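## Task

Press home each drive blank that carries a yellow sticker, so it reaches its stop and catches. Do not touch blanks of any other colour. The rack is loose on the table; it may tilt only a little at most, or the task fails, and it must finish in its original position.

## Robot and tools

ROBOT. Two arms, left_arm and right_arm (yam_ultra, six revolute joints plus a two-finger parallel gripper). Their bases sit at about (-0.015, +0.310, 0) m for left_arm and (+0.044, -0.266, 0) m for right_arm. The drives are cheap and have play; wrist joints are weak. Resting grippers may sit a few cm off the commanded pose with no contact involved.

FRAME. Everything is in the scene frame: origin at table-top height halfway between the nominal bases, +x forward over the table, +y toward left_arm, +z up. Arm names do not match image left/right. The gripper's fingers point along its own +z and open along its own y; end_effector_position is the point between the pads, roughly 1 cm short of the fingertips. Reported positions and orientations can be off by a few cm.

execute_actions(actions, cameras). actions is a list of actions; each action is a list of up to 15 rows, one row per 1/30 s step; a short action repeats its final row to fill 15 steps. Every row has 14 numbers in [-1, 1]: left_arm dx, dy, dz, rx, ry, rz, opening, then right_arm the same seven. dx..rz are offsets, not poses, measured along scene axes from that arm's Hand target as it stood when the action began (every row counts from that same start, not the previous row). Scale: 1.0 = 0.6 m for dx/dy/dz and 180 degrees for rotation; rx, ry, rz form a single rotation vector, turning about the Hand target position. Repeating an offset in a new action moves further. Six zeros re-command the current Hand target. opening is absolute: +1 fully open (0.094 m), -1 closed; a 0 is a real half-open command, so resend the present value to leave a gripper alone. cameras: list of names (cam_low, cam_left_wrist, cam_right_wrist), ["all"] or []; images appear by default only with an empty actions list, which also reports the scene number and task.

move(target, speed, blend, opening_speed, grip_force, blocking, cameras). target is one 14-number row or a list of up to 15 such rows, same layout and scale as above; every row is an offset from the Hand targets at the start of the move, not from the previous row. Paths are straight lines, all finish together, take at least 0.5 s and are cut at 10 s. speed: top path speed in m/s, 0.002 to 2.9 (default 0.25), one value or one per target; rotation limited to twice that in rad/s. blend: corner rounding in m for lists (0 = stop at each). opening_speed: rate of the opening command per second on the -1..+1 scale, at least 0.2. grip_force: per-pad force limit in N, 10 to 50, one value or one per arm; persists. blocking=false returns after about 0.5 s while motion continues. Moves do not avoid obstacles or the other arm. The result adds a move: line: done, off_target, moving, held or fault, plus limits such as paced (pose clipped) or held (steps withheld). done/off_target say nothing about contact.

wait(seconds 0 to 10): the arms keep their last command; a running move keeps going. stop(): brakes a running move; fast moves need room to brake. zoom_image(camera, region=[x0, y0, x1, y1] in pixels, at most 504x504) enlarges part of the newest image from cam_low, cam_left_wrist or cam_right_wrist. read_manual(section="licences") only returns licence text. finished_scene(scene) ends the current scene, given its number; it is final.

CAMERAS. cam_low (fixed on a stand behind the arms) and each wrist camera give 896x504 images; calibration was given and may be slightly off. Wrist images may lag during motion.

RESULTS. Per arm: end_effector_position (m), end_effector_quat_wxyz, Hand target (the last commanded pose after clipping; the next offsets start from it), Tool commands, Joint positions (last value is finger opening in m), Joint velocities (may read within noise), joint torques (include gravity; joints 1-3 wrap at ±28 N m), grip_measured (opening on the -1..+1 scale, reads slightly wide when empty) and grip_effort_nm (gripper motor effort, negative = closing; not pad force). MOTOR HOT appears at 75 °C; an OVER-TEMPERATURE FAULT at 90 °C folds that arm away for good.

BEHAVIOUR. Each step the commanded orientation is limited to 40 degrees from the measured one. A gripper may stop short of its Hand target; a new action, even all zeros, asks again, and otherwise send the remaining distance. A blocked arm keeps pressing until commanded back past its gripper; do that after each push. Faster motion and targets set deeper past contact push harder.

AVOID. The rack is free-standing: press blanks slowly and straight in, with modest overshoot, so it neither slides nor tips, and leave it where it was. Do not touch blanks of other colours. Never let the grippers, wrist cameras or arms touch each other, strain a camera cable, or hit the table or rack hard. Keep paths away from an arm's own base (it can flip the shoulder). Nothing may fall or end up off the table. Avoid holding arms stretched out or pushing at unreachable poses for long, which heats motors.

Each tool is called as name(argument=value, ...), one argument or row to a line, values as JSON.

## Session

execute_actions(
  actions=[],
)

Scene clock: 0.00 s.
left_arm: end_effector_position=(+0.2171, +0.2911, +0.2868) grip_measured=+1.000 grip_effort_nm=n/a end_effector_quat_wxyz=(+0.425, -0.168, +0.881, -0.123) | right_arm: end_effector_position=(+0.2679, -0.2245, +0.3349) grip_measured=+1.000 grip_effort_nm=n/a end_effector_quat_wxyz=(+0.428, +0.004, +0.843, +0.326)
Joint positions: left_arm=[-0.05 0.743 1.101 -1.011 0.016 -0.459 0.094] | right_arm=[-0.553 0.908 1.256 -1.266 -1.012 -0.18 0.094]
Joint velocities: within noise
Joint torques (N m): no reading
Heat: left arm: 22 °C; right arm: 24 °C.
Hand target: left_arm +0.2164, +0.2922, +0.2908; +0.432, -0.166, +0.878, -0.121 | right_arm +0.2663, -0.2220, +0.3382; +0.432, -0.003, +0.840, +0.329
Tool commands: left_gripper/opening=+1.0 right_gripper/opening=+1.0
camera_calibration:
cam_left_wrist: T_world_to_cam=[[0.177659, -0.916538, 0.358322, 0.124732], [-0.870954, -0.315946, -0.376321, 0.422882], [0.458123, -0.245225, -0.854393, 0.306754], [0, 0, 0, 1]] pos_world=[0.20562, 0.323153, 0.376534]
cam_right_wrist: T_world_to_cam=[[0.27032, -0.772431, -0.574698, -0.05421], [-0.887072, 0.0321833, -0.460508, 0.437121], [0.374206, 0.634283, -0.676502, 0.359426], [0, 0, 0, 1]] pos_world=[0.267912, -0.283919, 0.413295]

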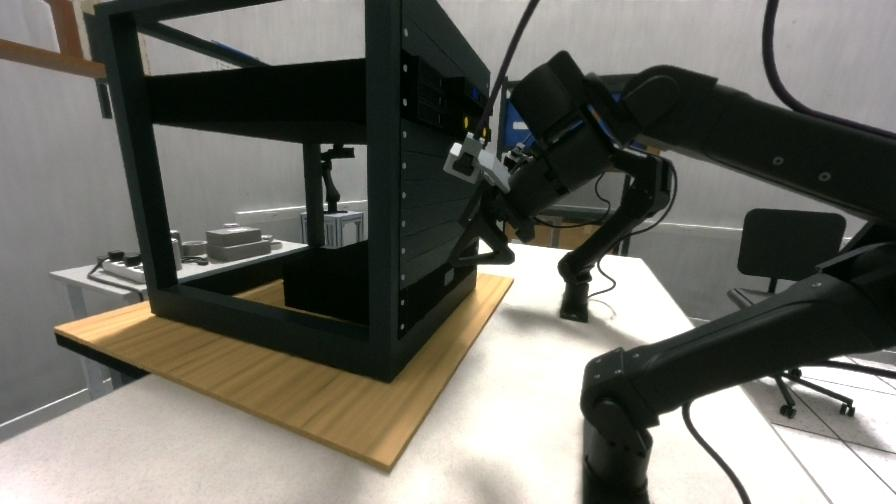

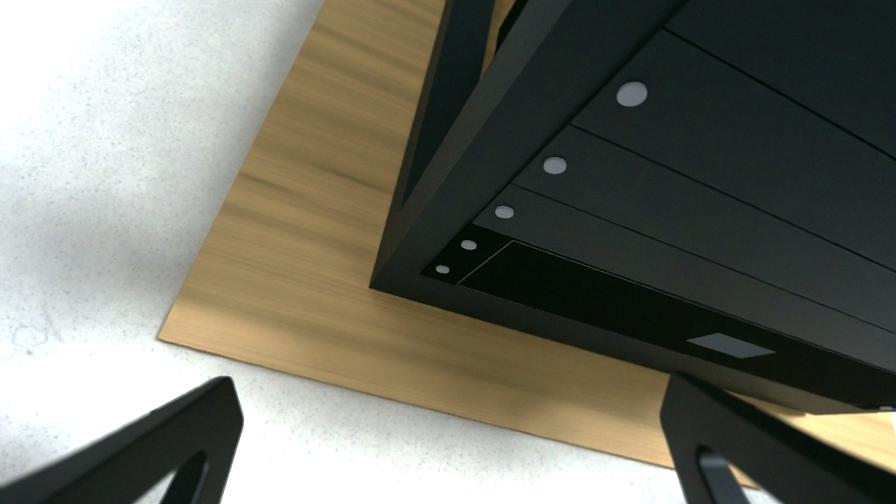

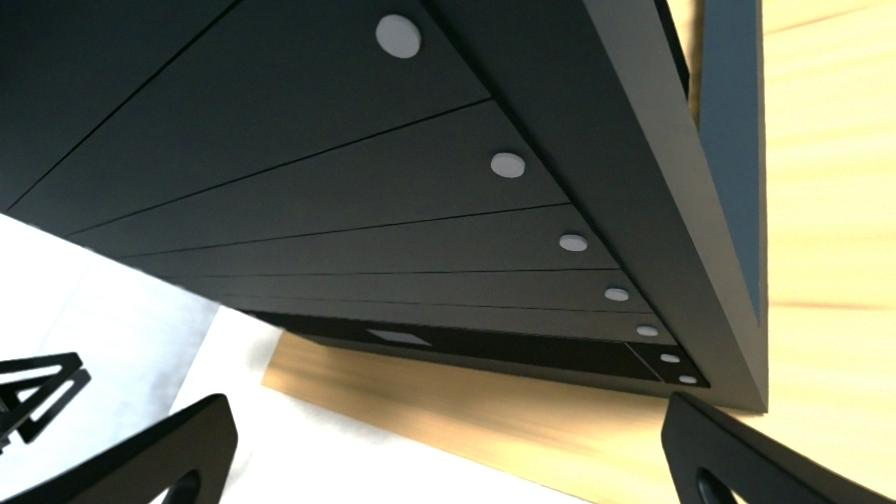

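move(
  target=[-0.044,-0.17,0.265,0.136,-0.2875,-0.003,-1,-0.1105,0.12,0.186,-0.0827,-0.2854,-0.073,-1],
  speed=0.3,
  cameras=["all"],
)

Scene clock: 6.97 s.
left_arm: end_effector_position=(+0.1909, +0.1917, +0.4461) grip_measured=-0.997 grip_effort_nm=-0.16 end_effector_quat_wxyz=(+0.783, +0.000, +0.622, +0.011) | right_arm: end_effector_position=(+0.2009, -0.1517, +0.4520) grip_measured=-0.997 grip_effort_nm=-0.18 end_effector_quat_wxyz=(+0.782, -0.111, +0.599, +0.133)
Joint positions: left_arm=[-1.309 0.762 0.736 0.831 -1.251 0.793 0] | right_arm=[1.678 0.458 0.707 0.57 1.209 -0.8 0]
Joint torques (N m): left_arm=[0.51 0.75 4.48 1.11 0.78 0.06] | right_arm=[0.94 3.03 4.05 1.18 -0.3 -0.1]
Heat: left arm: 22 °C; right arm: 25 °C.
Hand target: left_arm +0.1900, +0.1902, +0.4498; +0.793, -0.001, +0.609, +0.000 | right_arm +0.2000, -0.1500, +0.4498; +0.781, -0.106, +0.600, +0.138
Off the commanded pose: left_arm 0.004 m, 2 deg | right_arm 0.003 m, 1 deg.
move: done
camera_calibration:
cam_left_wrist: T_world_to_cam=[[0.00979156, -0.999588, -0.0269751, 0.201114], [-0.221416, 0.0241394, -0.974881, 0.506502], [0.97513, 0.0155183, -0.221088, -0.000634164], [0, 0, 0, 1]] pos_world=[0.110797, 0.188814, 0.499063]
cam_right_wrist: T_world_to_cam=[[0.360305, -0.932832, -0.00207236, -0.213821], [-0.171037, -0.0638786, -0.983192, 0.507003], [0.91702, 0.354604, -0.182565, 0.0427628], [0, 0, 0, 1]] pos_world=[0.124543, -0.182236, 0.505845]

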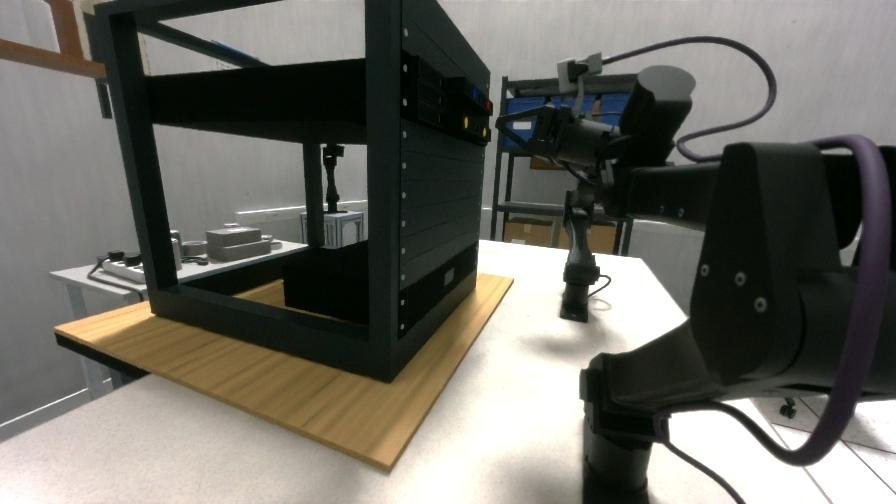

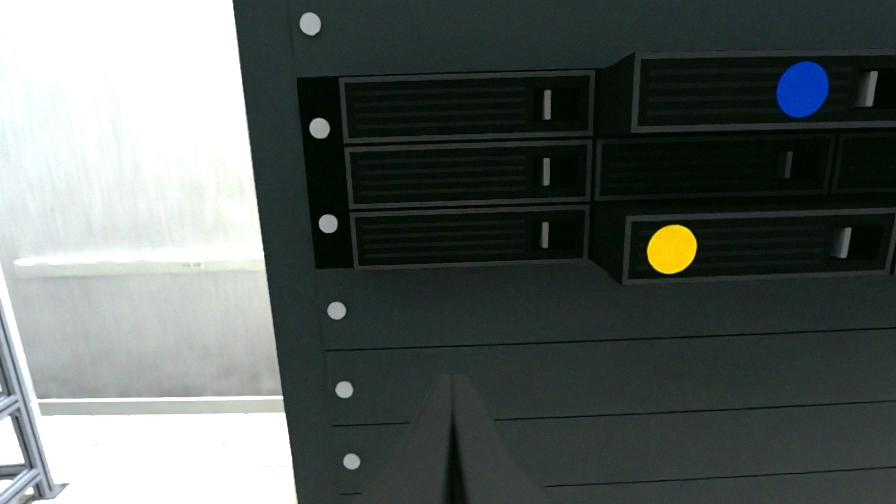

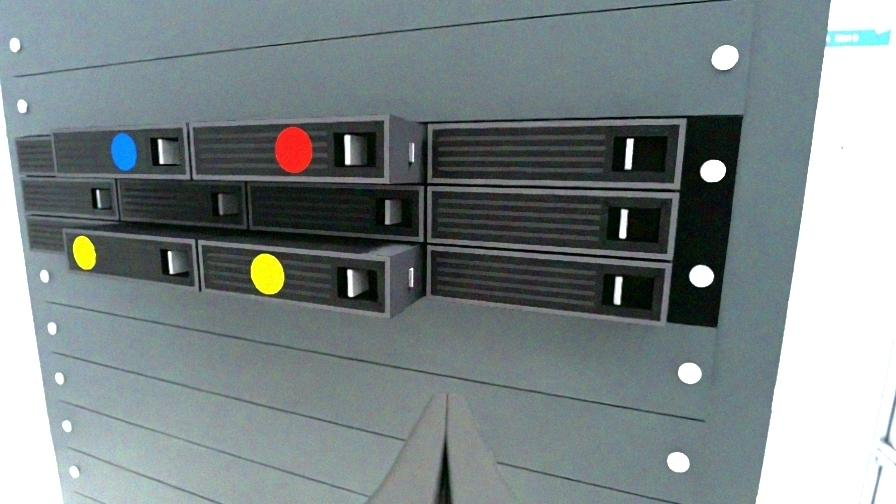

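move(
  target=[0.105,-0.191,0.012,-0.484,0.1075,-0.196,-1,0.088,0.169,0.012,0.4515,0.1873,0.1078,-1],
  speed=0.25,
  cameras=["all"],
)

Scene clock: 16.90 s.
left_arm: end_effector_position=(+0.2538, +0.0749, +0.4430) grip_measured=-0.997 grip_effort_nm=-0.15 end_effector_quat_wxyz=(-0.442, +0.372, -0.537, +0.615) | right_arm: end_effector_position=(+0.2519, -0.0483, +0.4538) grip_measured=-0.997 grip_effort_nm=-0.18 end_effector_quat_wxyz=(+0.439, +0.374, +0.519, +0.631)
Joint positions: left_arm=[-1.031 1.044 1.029 0.208 -0.703 -1.428 0] | right_arm=[1.319 0.897 0.955 0.26 0.949 1.326 0]
Joint torques (N m): left_arm=[0.59 -2.54 8.54 1.72 0.2 -0.08] | right_arm=[-0.92 -1.44 7.76 1.16 -0.26 0.05]
Heat: left arm: 22 °C; right arm: 25 °C.
Hand target: left_arm +0.2530, +0.0756, +0.4570; -0.438, +0.369, -0.527, +0.627 | right_arm +0.2527, -0.0486, +0.4571; +0.439, +0.369, +0.526, +0.628
Off the commanded pose: left_arm 0.014 m, 2 deg | right_arm 0.003 m, 1 deg.
move: off_target (left_arm)
camera_calibration:
cam_left_wrist: T_world_to_cam=[[-0.156474, 0.0257771, 0.987346, -0.400332], [-0.703626, -0.704442, -0.0931191, 0.306541], [0.693128, -0.709293, 0.128364, -0.0897544], [0, 0, 0, 1]] pos_world=[0.21526, 0.162598, 0.435332]
cam_right_wrist: T_world_to_cam=[[0.173535, 0.100408, -0.979696, 0.404877], [-0.703704, 0.708586, -0.0520257, 0.27309], [0.688975, 0.698444, 0.193622, -0.13703], [0, 0, 0, 1]] pos_world=[0.216324, -0.138453, 0.437396]

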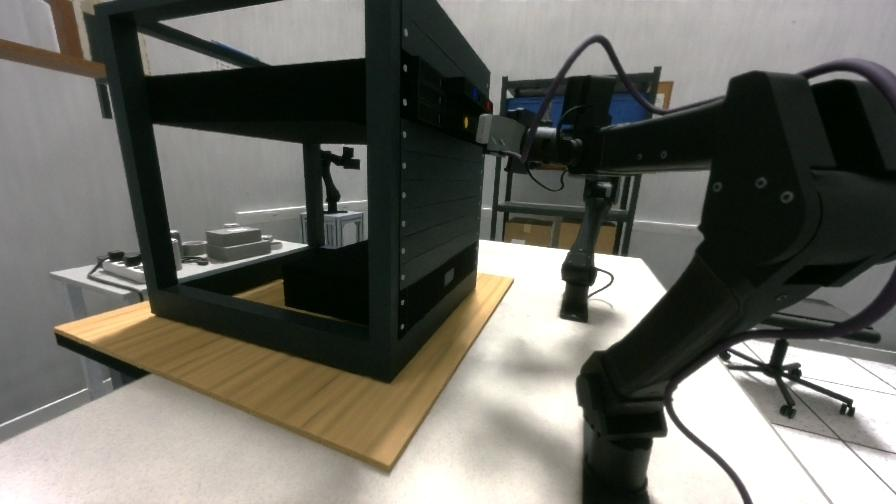

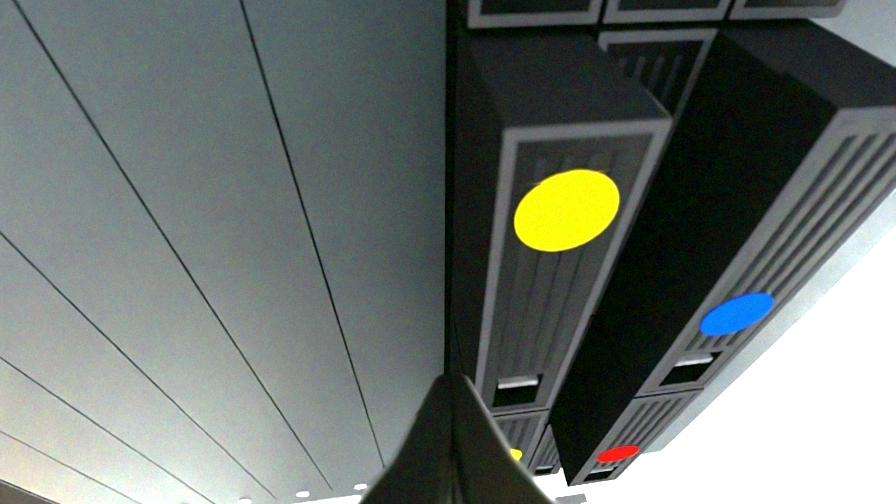

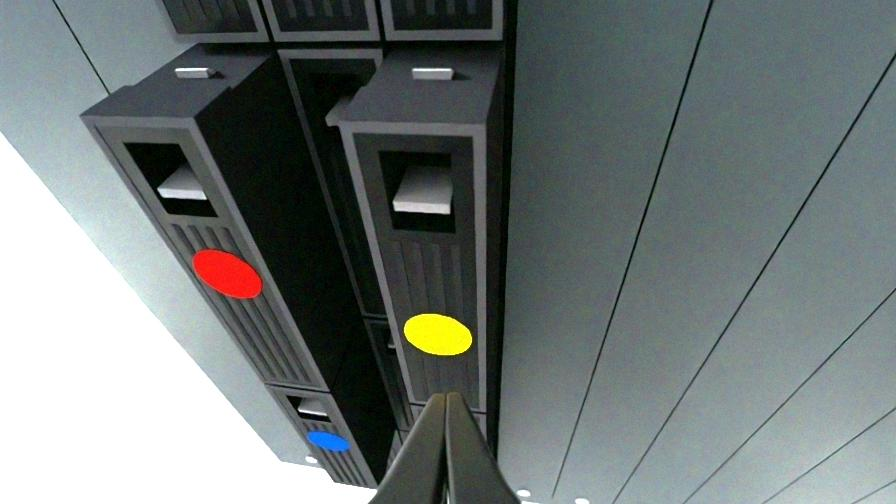

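move(
  target=[0,0,0.03,0,0,0,-1,0,0,0.008,0,0,0,-1],
  speed=0.1,
  cameras=["cam_left_wrist","cam_right_wrist"],
)

Scene clock: 19.63 s.
left_arm: end_effector_position=(+0.2519, +0.0781, +0.4749) grip_measured=-0.997 grip_effort_nm=-0.15 end_effector_quat_wxyz=(-0.440, +0.375, -0.513, +0.635) | right_arm: end_effector_position=(+0.2517, -0.0491, +0.4593) grip_measured=-0.997 grip_effort_nm=-0.18 end_effector_quat_wxyz=(+0.439, +0.374, +0.518, +0.632)
Joint positions: left_arm=[-1.031 1.06 1.115 0.201 -0.703 -1.428 0] | right_arm=[1.319 0.901 0.977 0.245 0.949 1.326 0]
Joint torques (N m): left_arm=[0.59 -2.19 8.02 1.14 0.24 -0.06] | right_arm=[-0.92 -1.25 7.71 1.15 -0.26 0.04]
Heat: left arm: 22 °C; right arm: 25 °C.
Hand target: left_arm +0.2530, +0.0756, +0.4750; -0.438, +0.369, -0.527, +0.627 | right_arm +0.2527, -0.0486, +0.4619; +0.439, +0.369, +0.526, +0.627
Off the commanded pose: left_arm 0.003 m, 2 deg | right_arm 0.003 m, 1 deg.
move: done
camera_calibration:
cam_left_wrist: T_world_to_cam=[[-0.186818, 0.0792697, 0.979191, -0.424964], [-0.701037, -0.709026, -0.0763506, 0.302231], [0.68822, -0.700713, 0.18803, -0.118041], [0, 0, 0, 1]] pos_world=[0.213723, 0.165264, 0.461391]
cam_right_wrist: T_world_to_cam=[[0.17435, 0.103251, -0.979255, 0.410194], [-0.703656, 0.70874, -0.0505531, 0.273077], [0.688818, 0.697873, 0.196222, -0.13863], [0, 0, 0, 1]] pos_world=[0.216126, -0.139147, 0.442692]
Images, in order (width x height): cam_left_wrist 896x504, cam_right_wrist 896x504.

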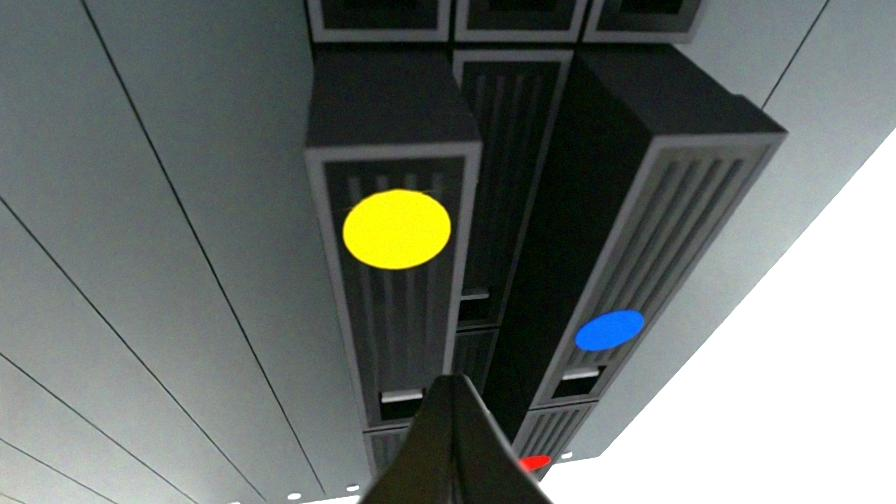

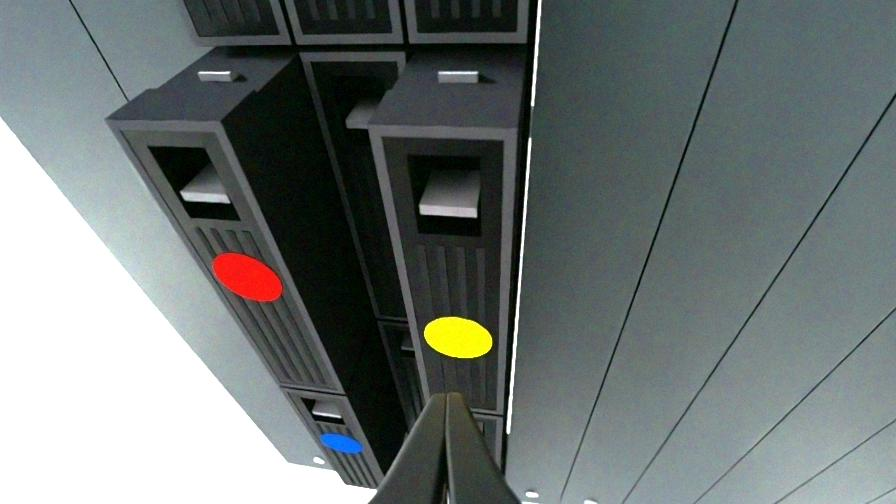

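move(
  target=[0.012,0,-0.008,0,0,0,-1,0.012,-0.008,0,0,0,0,-1],
  speed=0.06,
  cameras=["cam_left_wrist","cam_right_wrist"],
)

Scene clock: 22.33 s.
left_arm: end_effector_position=(+0.2593, +0.0788, +0.4723) grip_measured=-0.997 grip_effort_nm=-0.16 end_effector_quat_wxyz=(-0.441, +0.375, -0.514, +0.633) | right_arm: end_effector_position=(+0.2601, -0.0506, +0.4562) grip_measured=-0.997 grip_effort_nm=-0.18 end_effector_quat_wxyz=(+0.440, +0.373, +0.522, +0.629)
Joint positions: left_arm=[-1 1.071 1.115 0.201 -0.676 -1.437 0] | right_arm=[1.267 0.901 0.977 0.214 0.9 1.351 0]
Joint torques (N m): left_arm=[0.57 -2.47 6.97 1.32 0.24 -0.09] | right_arm=[-0.91 -2.06 7.94 1.22 -0.22 0.03]
Heat: left arm: 23 °C; right arm: 25 °C.
Hand target: left_arm +0.2602, +0.0757, +0.4703; -0.439, +0.369, -0.527, +0.627 | right_arm +0.2599, -0.0534, +0.4619; +0.439, +0.369, +0.526, +0.628
Off the commanded pose: left_arm 0.004 m, 2 deg | right_arm 0.006 m, 1 deg.
move: done
camera_calibration:
cam_left_wrist: T_world_to_cam=[[-0.184618, 0.0747021, 0.979967, -0.421591], [-0.699234, -0.710674, -0.0775558, 0.307889], [0.690643, -0.699545, 0.183437, -0.120863], [0, 0, 0, 1]] pos_world=[0.220927, 0.165753, 0.459195]
cam_right_wrist: T_world_to_cam=[[0.171893, 0.092511, -0.980762, 0.406578], [-0.703325, 0.708626, -0.0564261, 0.282453], [0.689774, 0.699493, 0.186873, -0.13867], [0, 0, 0, 1]] pos_world=[0.22442, -0.140768, 0.440608]
Images, in order (width x height): cam_left_wrist 896x504, cam_right_wrist 896x504.

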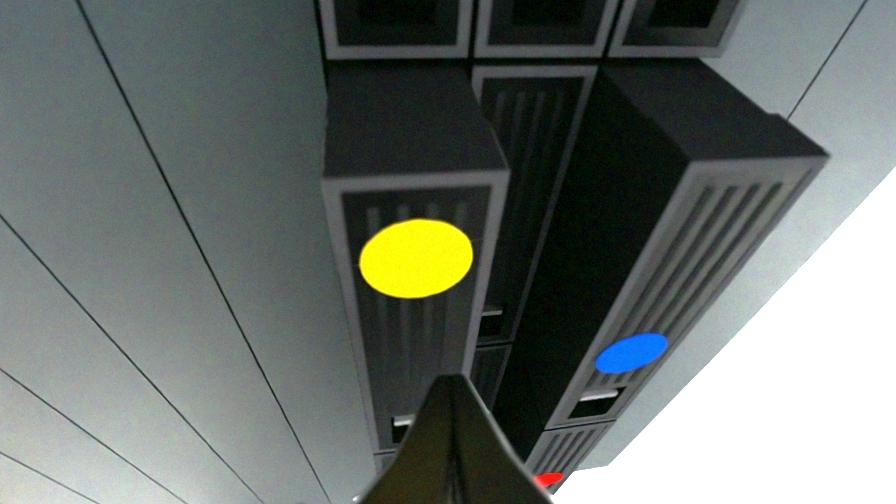

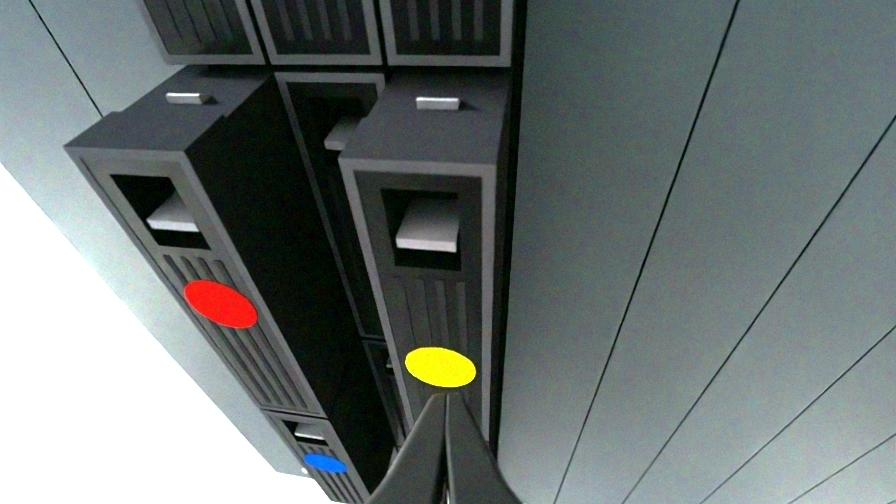

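move(
  target=[0.045,0,-0.010,0,0,0,-1,0.045,-0.008,0.003,0,0,0,-1],
  speed=0.05,
  cameras=["all"],
)

Scene clock: 24.43 s.
left_arm: end_effector_position=(+0.2875, +0.0765, +0.4571) grip_measured=-0.997 grip_effort_nm=-0.15 end_effector_quat_wxyz=(-0.441, +0.374, -0.529, +0.621) | right_arm: end_effector_position=(+0.2860, -0.0578, +0.4618) grip_measured=-0.997 grip_effort_nm=-0.18 end_effector_quat_wxyz=(+0.439, +0.372, +0.517, +0.634)
Joint positions: left_arm=[-0.895 1.123 1.115 0.201 -0.571 -1.463 0] | right_arm=[1.103 0.918 1.007 0.168 0.737 1.414 0]
Joint torques (N m): left_arm=[0.5 -3.22 7.72 1.7 0.19 -0.09] | right_arm=[-0.9 -1.48 7.87 1.34 -0.18 0.02]
Heat: left arm: 23 °C; right arm: 25 °C.
Hand target: left_arm +0.2872, +0.0756, +0.4643; -0.438, +0.369, -0.527, +0.627 | right_arm +0.2870, -0.0582, +0.4636; +0.440, +0.369, +0.526, +0.627
Off the commanded pose: left_arm 0.007 m, 1 deg | right_arm 0.002 m, 1 deg.
move: done
camera_calibration:
cam_left_wrist: T_world_to_cam=[[-0.165371, 0.0436473, 0.985265, -0.406913], [-0.701944, -0.70696, -0.0864991, 0.329342], [0.692768, -0.705905, 0.147549, -0.122785], [0, 0, 0, 1]] pos_world=[0.24895, 0.163918, 0.447521]
cam_right_wrist: T_world_to_cam=[[0.178877, 0.104272, -0.97833, 0.405821], [-0.705273, 0.706906, -0.0536084, 0.305275], [0.685998, 0.69958, 0.199989, -0.157477], [0, 0, 0, 1]] pos_world=[0.250739, -0.147948, 0.444886]

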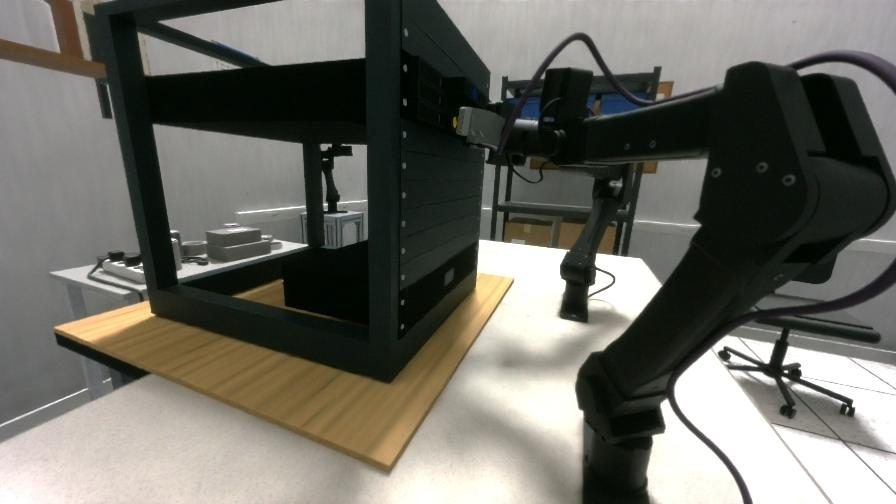

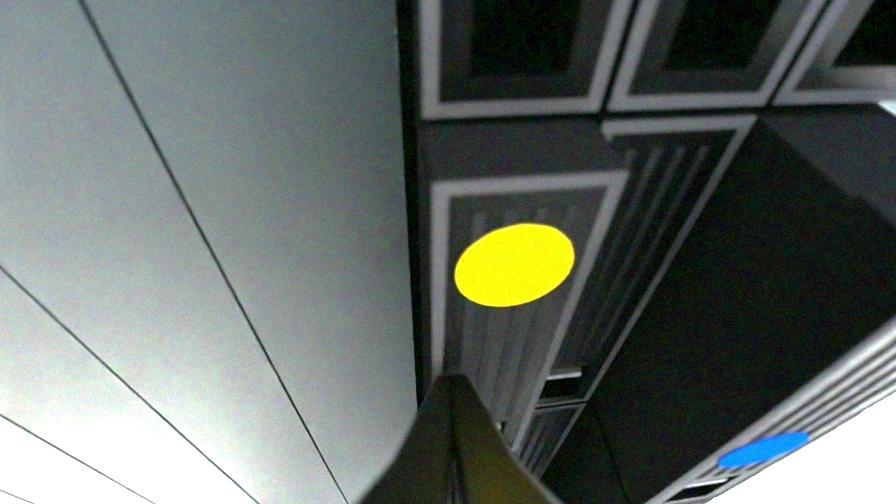

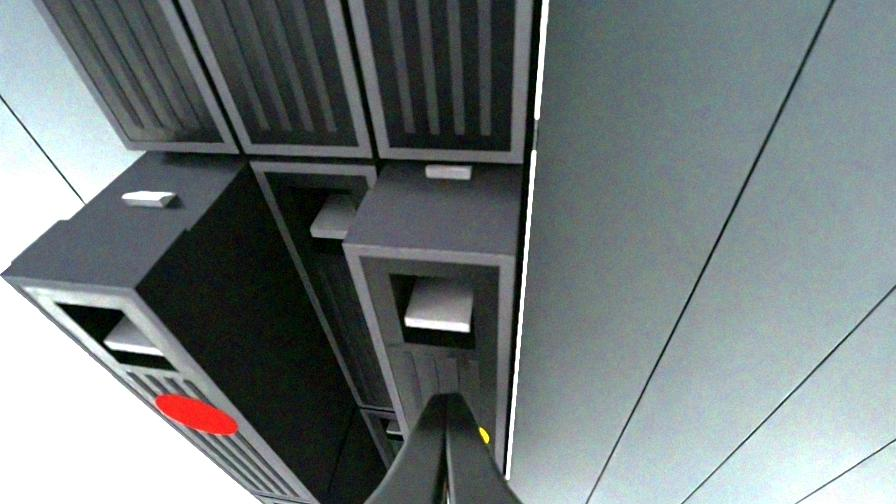

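move(
  target=[0.05,0,0.010,0,0,0,-1,0.05,0,0.0,0,0,0,-1],
  speed=0.05,
  cameras=["all"],
)

Scene clock: 26.20 s.
left_arm: end_effector_position=(+0.3049, +0.0757, +0.4584) grip_measured=-0.997 grip_effort_nm=-0.15 end_effector_quat_wxyz=(-0.435, +0.372, -0.536, +0.621) | right_arm: end_effector_position=(+0.3124, -0.0595, +0.4623) grip_measured=-0.997 grip_effort_nm=-0.18 end_effector_quat_wxyz=(+0.439, +0.373, +0.517, +0.633)
Joint positions: left_arm=[-0.828 1.165 1.159 0.174 -0.492 -1.486 0] | right_arm=[0.968 0.966 1.034 0.162 0.608 1.455 0]
Joint torques (N m): left_arm=[3.63 -0.91 9.77 1.97 0.38 -0.07] | right_arm=[-2.11 -1.03 8.08 1.56 -0.3 0.02]
Heat: left arm: 23 °C; right arm: 25 °C.
Hand target: left_arm +0.3172, +0.0757, +0.4704; -0.439, +0.369, -0.527, +0.628 | right_arm +0.3170, -0.0581, +0.4636; +0.439, +0.369, +0.526, +0.627
Off the commanded pose: left_arm 0.017 m, 1 deg | right_arm 0.005 m, 1 deg.
move: off_target (left_arm)
camera_calibration:
cam_left_wrist: T_world_to_cam=[[-0.153512, 0.0402818, 0.987325, -0.409567], [-0.713362, -0.69592, -0.0825228, 0.341999], [0.683776, -0.716988, 0.135568, -0.126449], [0, 0, 0, 1]] pos_world=[0.267558, 0.16384, 0.449741]
cam_right_wrist: T_world_to_cam=[[0.178339, 0.103397, -0.978522, 0.402004], [-0.704055, 0.708128, -0.0534905, 0.324777], [0.687388, 0.698472, 0.199084, -0.174526], [0, 0, 0, 1]] pos_world=[0.276935, -0.149648, 0.445488]

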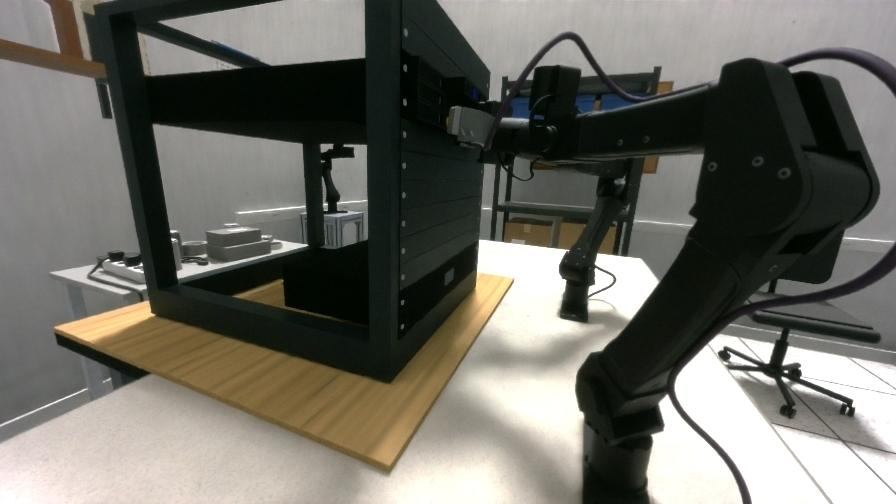

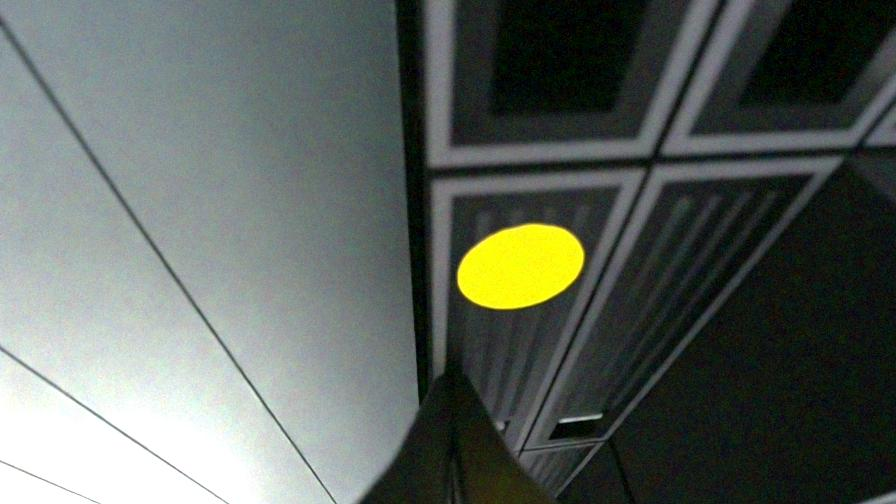

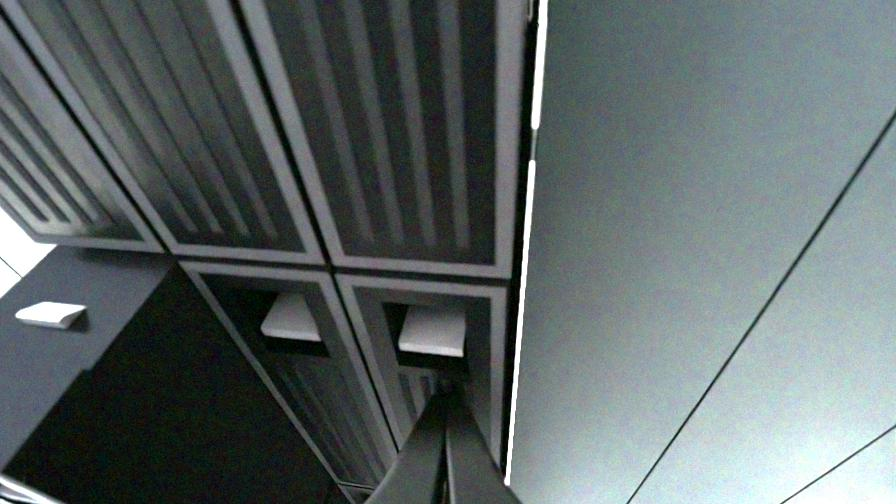

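move(
  target=[0.02,0,0.0,0,0,0,-1,0.03,0,0.0,0,0,0,-1],
  speed=0.05,
  cameras=["all"],
)

Scene clock: 28.07 s.
left_arm: end_effector_position=(+0.3079, +0.0733, +0.4547) grip_measured=-0.997 grip_effort_nm=-0.15 end_effector_quat_wxyz=(-0.425, +0.365, -0.549, +0.620) | right_arm: end_effector_position=(+0.3159, -0.0567, +0.4599) grip_measured=-0.997 grip_effort_nm=-0.18 end_effector_quat_wxyz=(+0.425, +0.359, +0.534, +0.637)
Joint positions: left_arm=[-0.806 1.168 1.166 0.147 -0.441 -1.494 0] | right_arm=[0.92 0.963 1.043 0.121 0.513 1.475 0]
Joint torques (N m): left_arm=[4.88 1.01 10.25 2.38 0.18 -0.06] | right_arm=[-4.83 2.5 8.64 2.22 -0.12 0]
Heat: left arm: 24 °C; right arm: 26 °C.
Hand target: left_arm +0.3292, +0.0755, +0.4701; -0.438, +0.369, -0.527, +0.627 | right_arm +0.3349, -0.0582, +0.4637; +0.439, +0.369, +0.526, +0.628
Off the commanded pose: left_arm 0.026 m, 3 deg | right_arm 0.019 m, 2 deg.
move: off_target (left_arm, right_arm)
camera_calibration:
cam_left_wrist: T_world_to_cam=[[-0.139597, 0.0284732, 0.989799, -0.409901], [-0.734045, -0.673868, -0.0841418, 0.347688], [0.664598, -0.738303, 0.114971, -0.112951], [0, 0, 0, 1]] pos_world=[0.273065, 0.162575, 0.447961]
cam_right_wrist: T_world_to_cam=[[0.165103, 0.093853, -0.981801, 0.403861], [-0.737989, 0.672153, -0.0598497, 0.336768], [0.654303, 0.73444, 0.180237, -0.157309], [0, 0, 0, 1]] pos_world=[0.28478, -0.14873, 0.445019]

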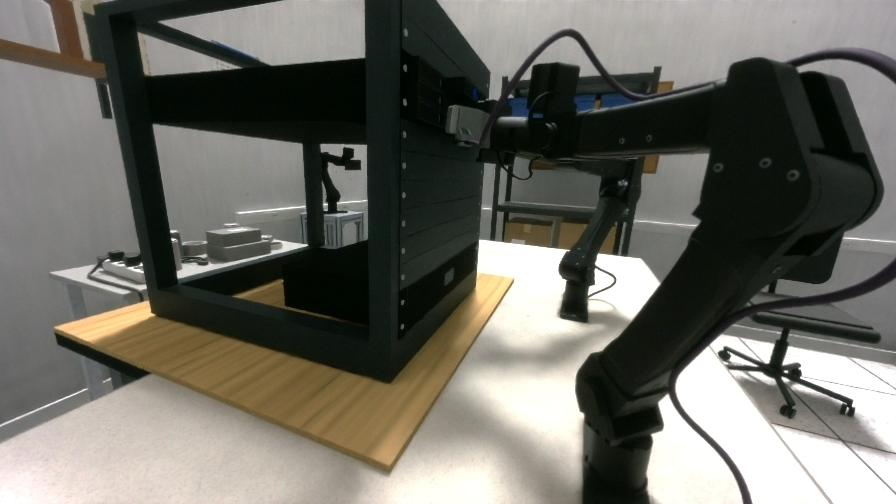

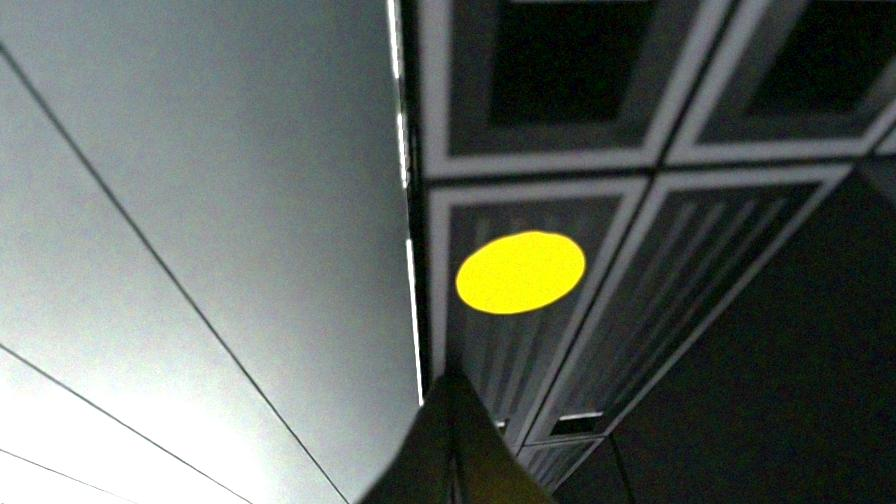

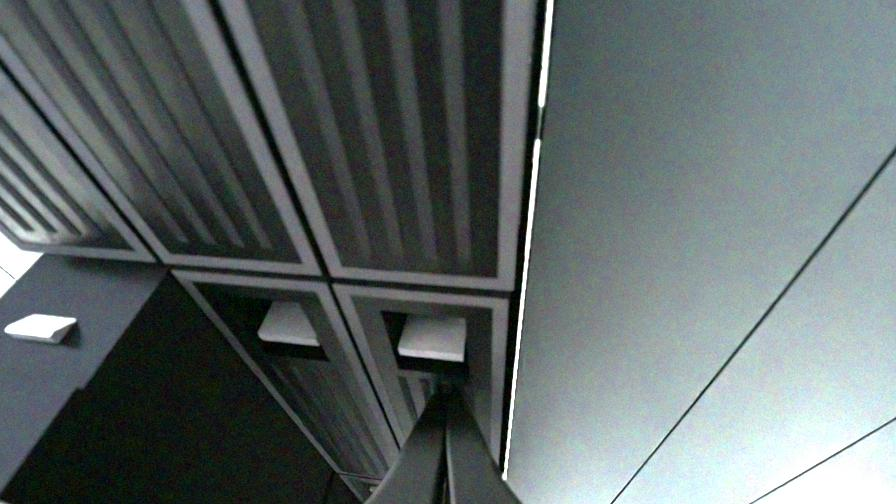

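move(
  target=[-0.17,0.02,-0.012,0,0,0,-1,-0.18,-0.02,0.0,0,0,0,-1],
  speed=0.15,
  cameras=["all"],
)

Scene clock: 30.77 s.
left_arm: end_effector_position=(+0.2286, +0.0862, +0.4637) grip_measured=-0.997 grip_effort_nm=-0.15 end_effector_quat_wxyz=(-0.430, +0.374, -0.527, +0.631) | right_arm: end_effector_position=(+0.2280, -0.0712, +0.4653) grip_measured=-0.997 grip_effort_nm=-0.18 end_effector_quat_wxyz=(+0.438, +0.369, +0.529, +0.626)
Joint positions: left_arm=[-1.11 0.975 1.06 0.145 -0.765 -1.428 0] | right_arm=[1.441 0.806 0.982 0.173 1.056 1.263 0]
Joint torques (N m): left_arm=[-0.65 -2.36 4.89 1.79 -0.08 0.19] | right_arm=[0.94 -0.28 4.57 1.93 -0.05 -0.14]
Heat: left arm: 25 °C; right arm: 26 °C.
Hand target: left_arm +0.2272, +0.0875, +0.4629; -0.438, +0.369, -0.527, +0.627 | right_arm +0.2270, -0.0701, +0.4636; +0.440, +0.369, +0.526, +0.627
Off the commanded pose: left_arm 0.002 m, 1 deg | right_arm 0.002 m, 0 deg.
move: done
camera_calibration:
cam_left_wrist: T_world_to_cam=[[-0.161398, 0.0677205, 0.984563, -0.426184], [-0.716414, -0.694186, -0.0696928, 0.289881], [0.67875, -0.716603, 0.160556, -0.0780203], [0, 0, 0, 1]] pos_world=[0.191846, 0.174183, 0.452334]
cam_right_wrist: T_world_to_cam=[[0.165359, 0.0808419, -0.982915, 0.424586], [-0.710868, 0.70059, -0.0619703, 0.27874], [0.68361, 0.70897, 0.173317, -0.0953517], [0, 0, 0, 1]] pos_world=[0.193121, -0.162005, 0.451131]

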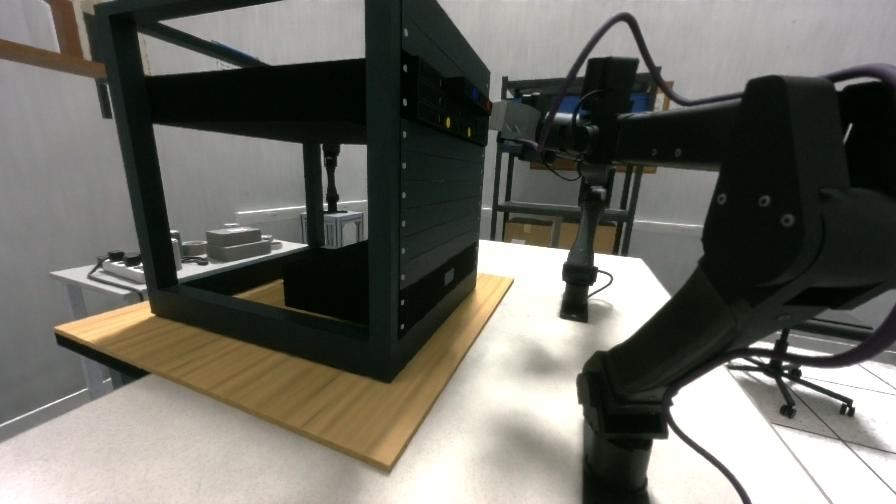

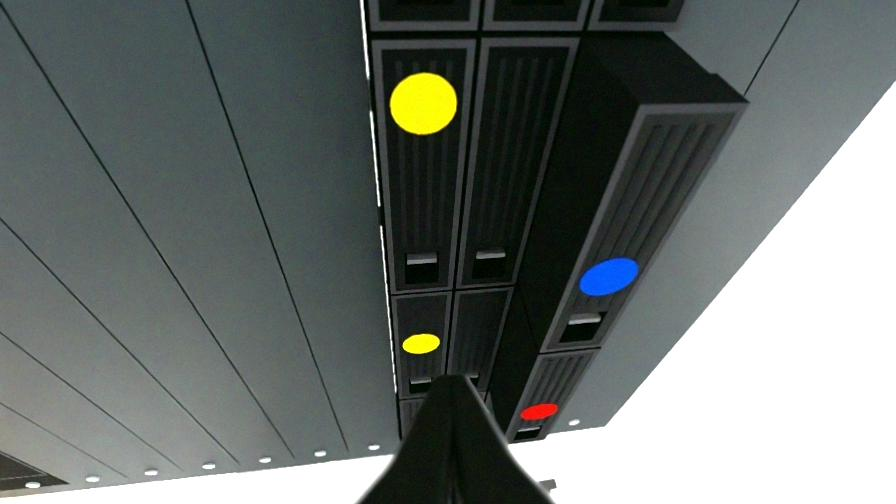

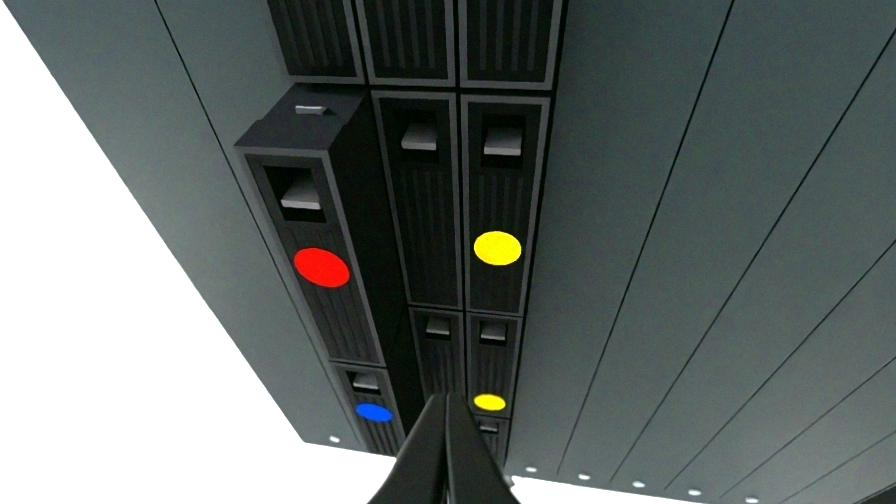

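finished_scene(
  scene=2,
)

The scene is finished: the task was done.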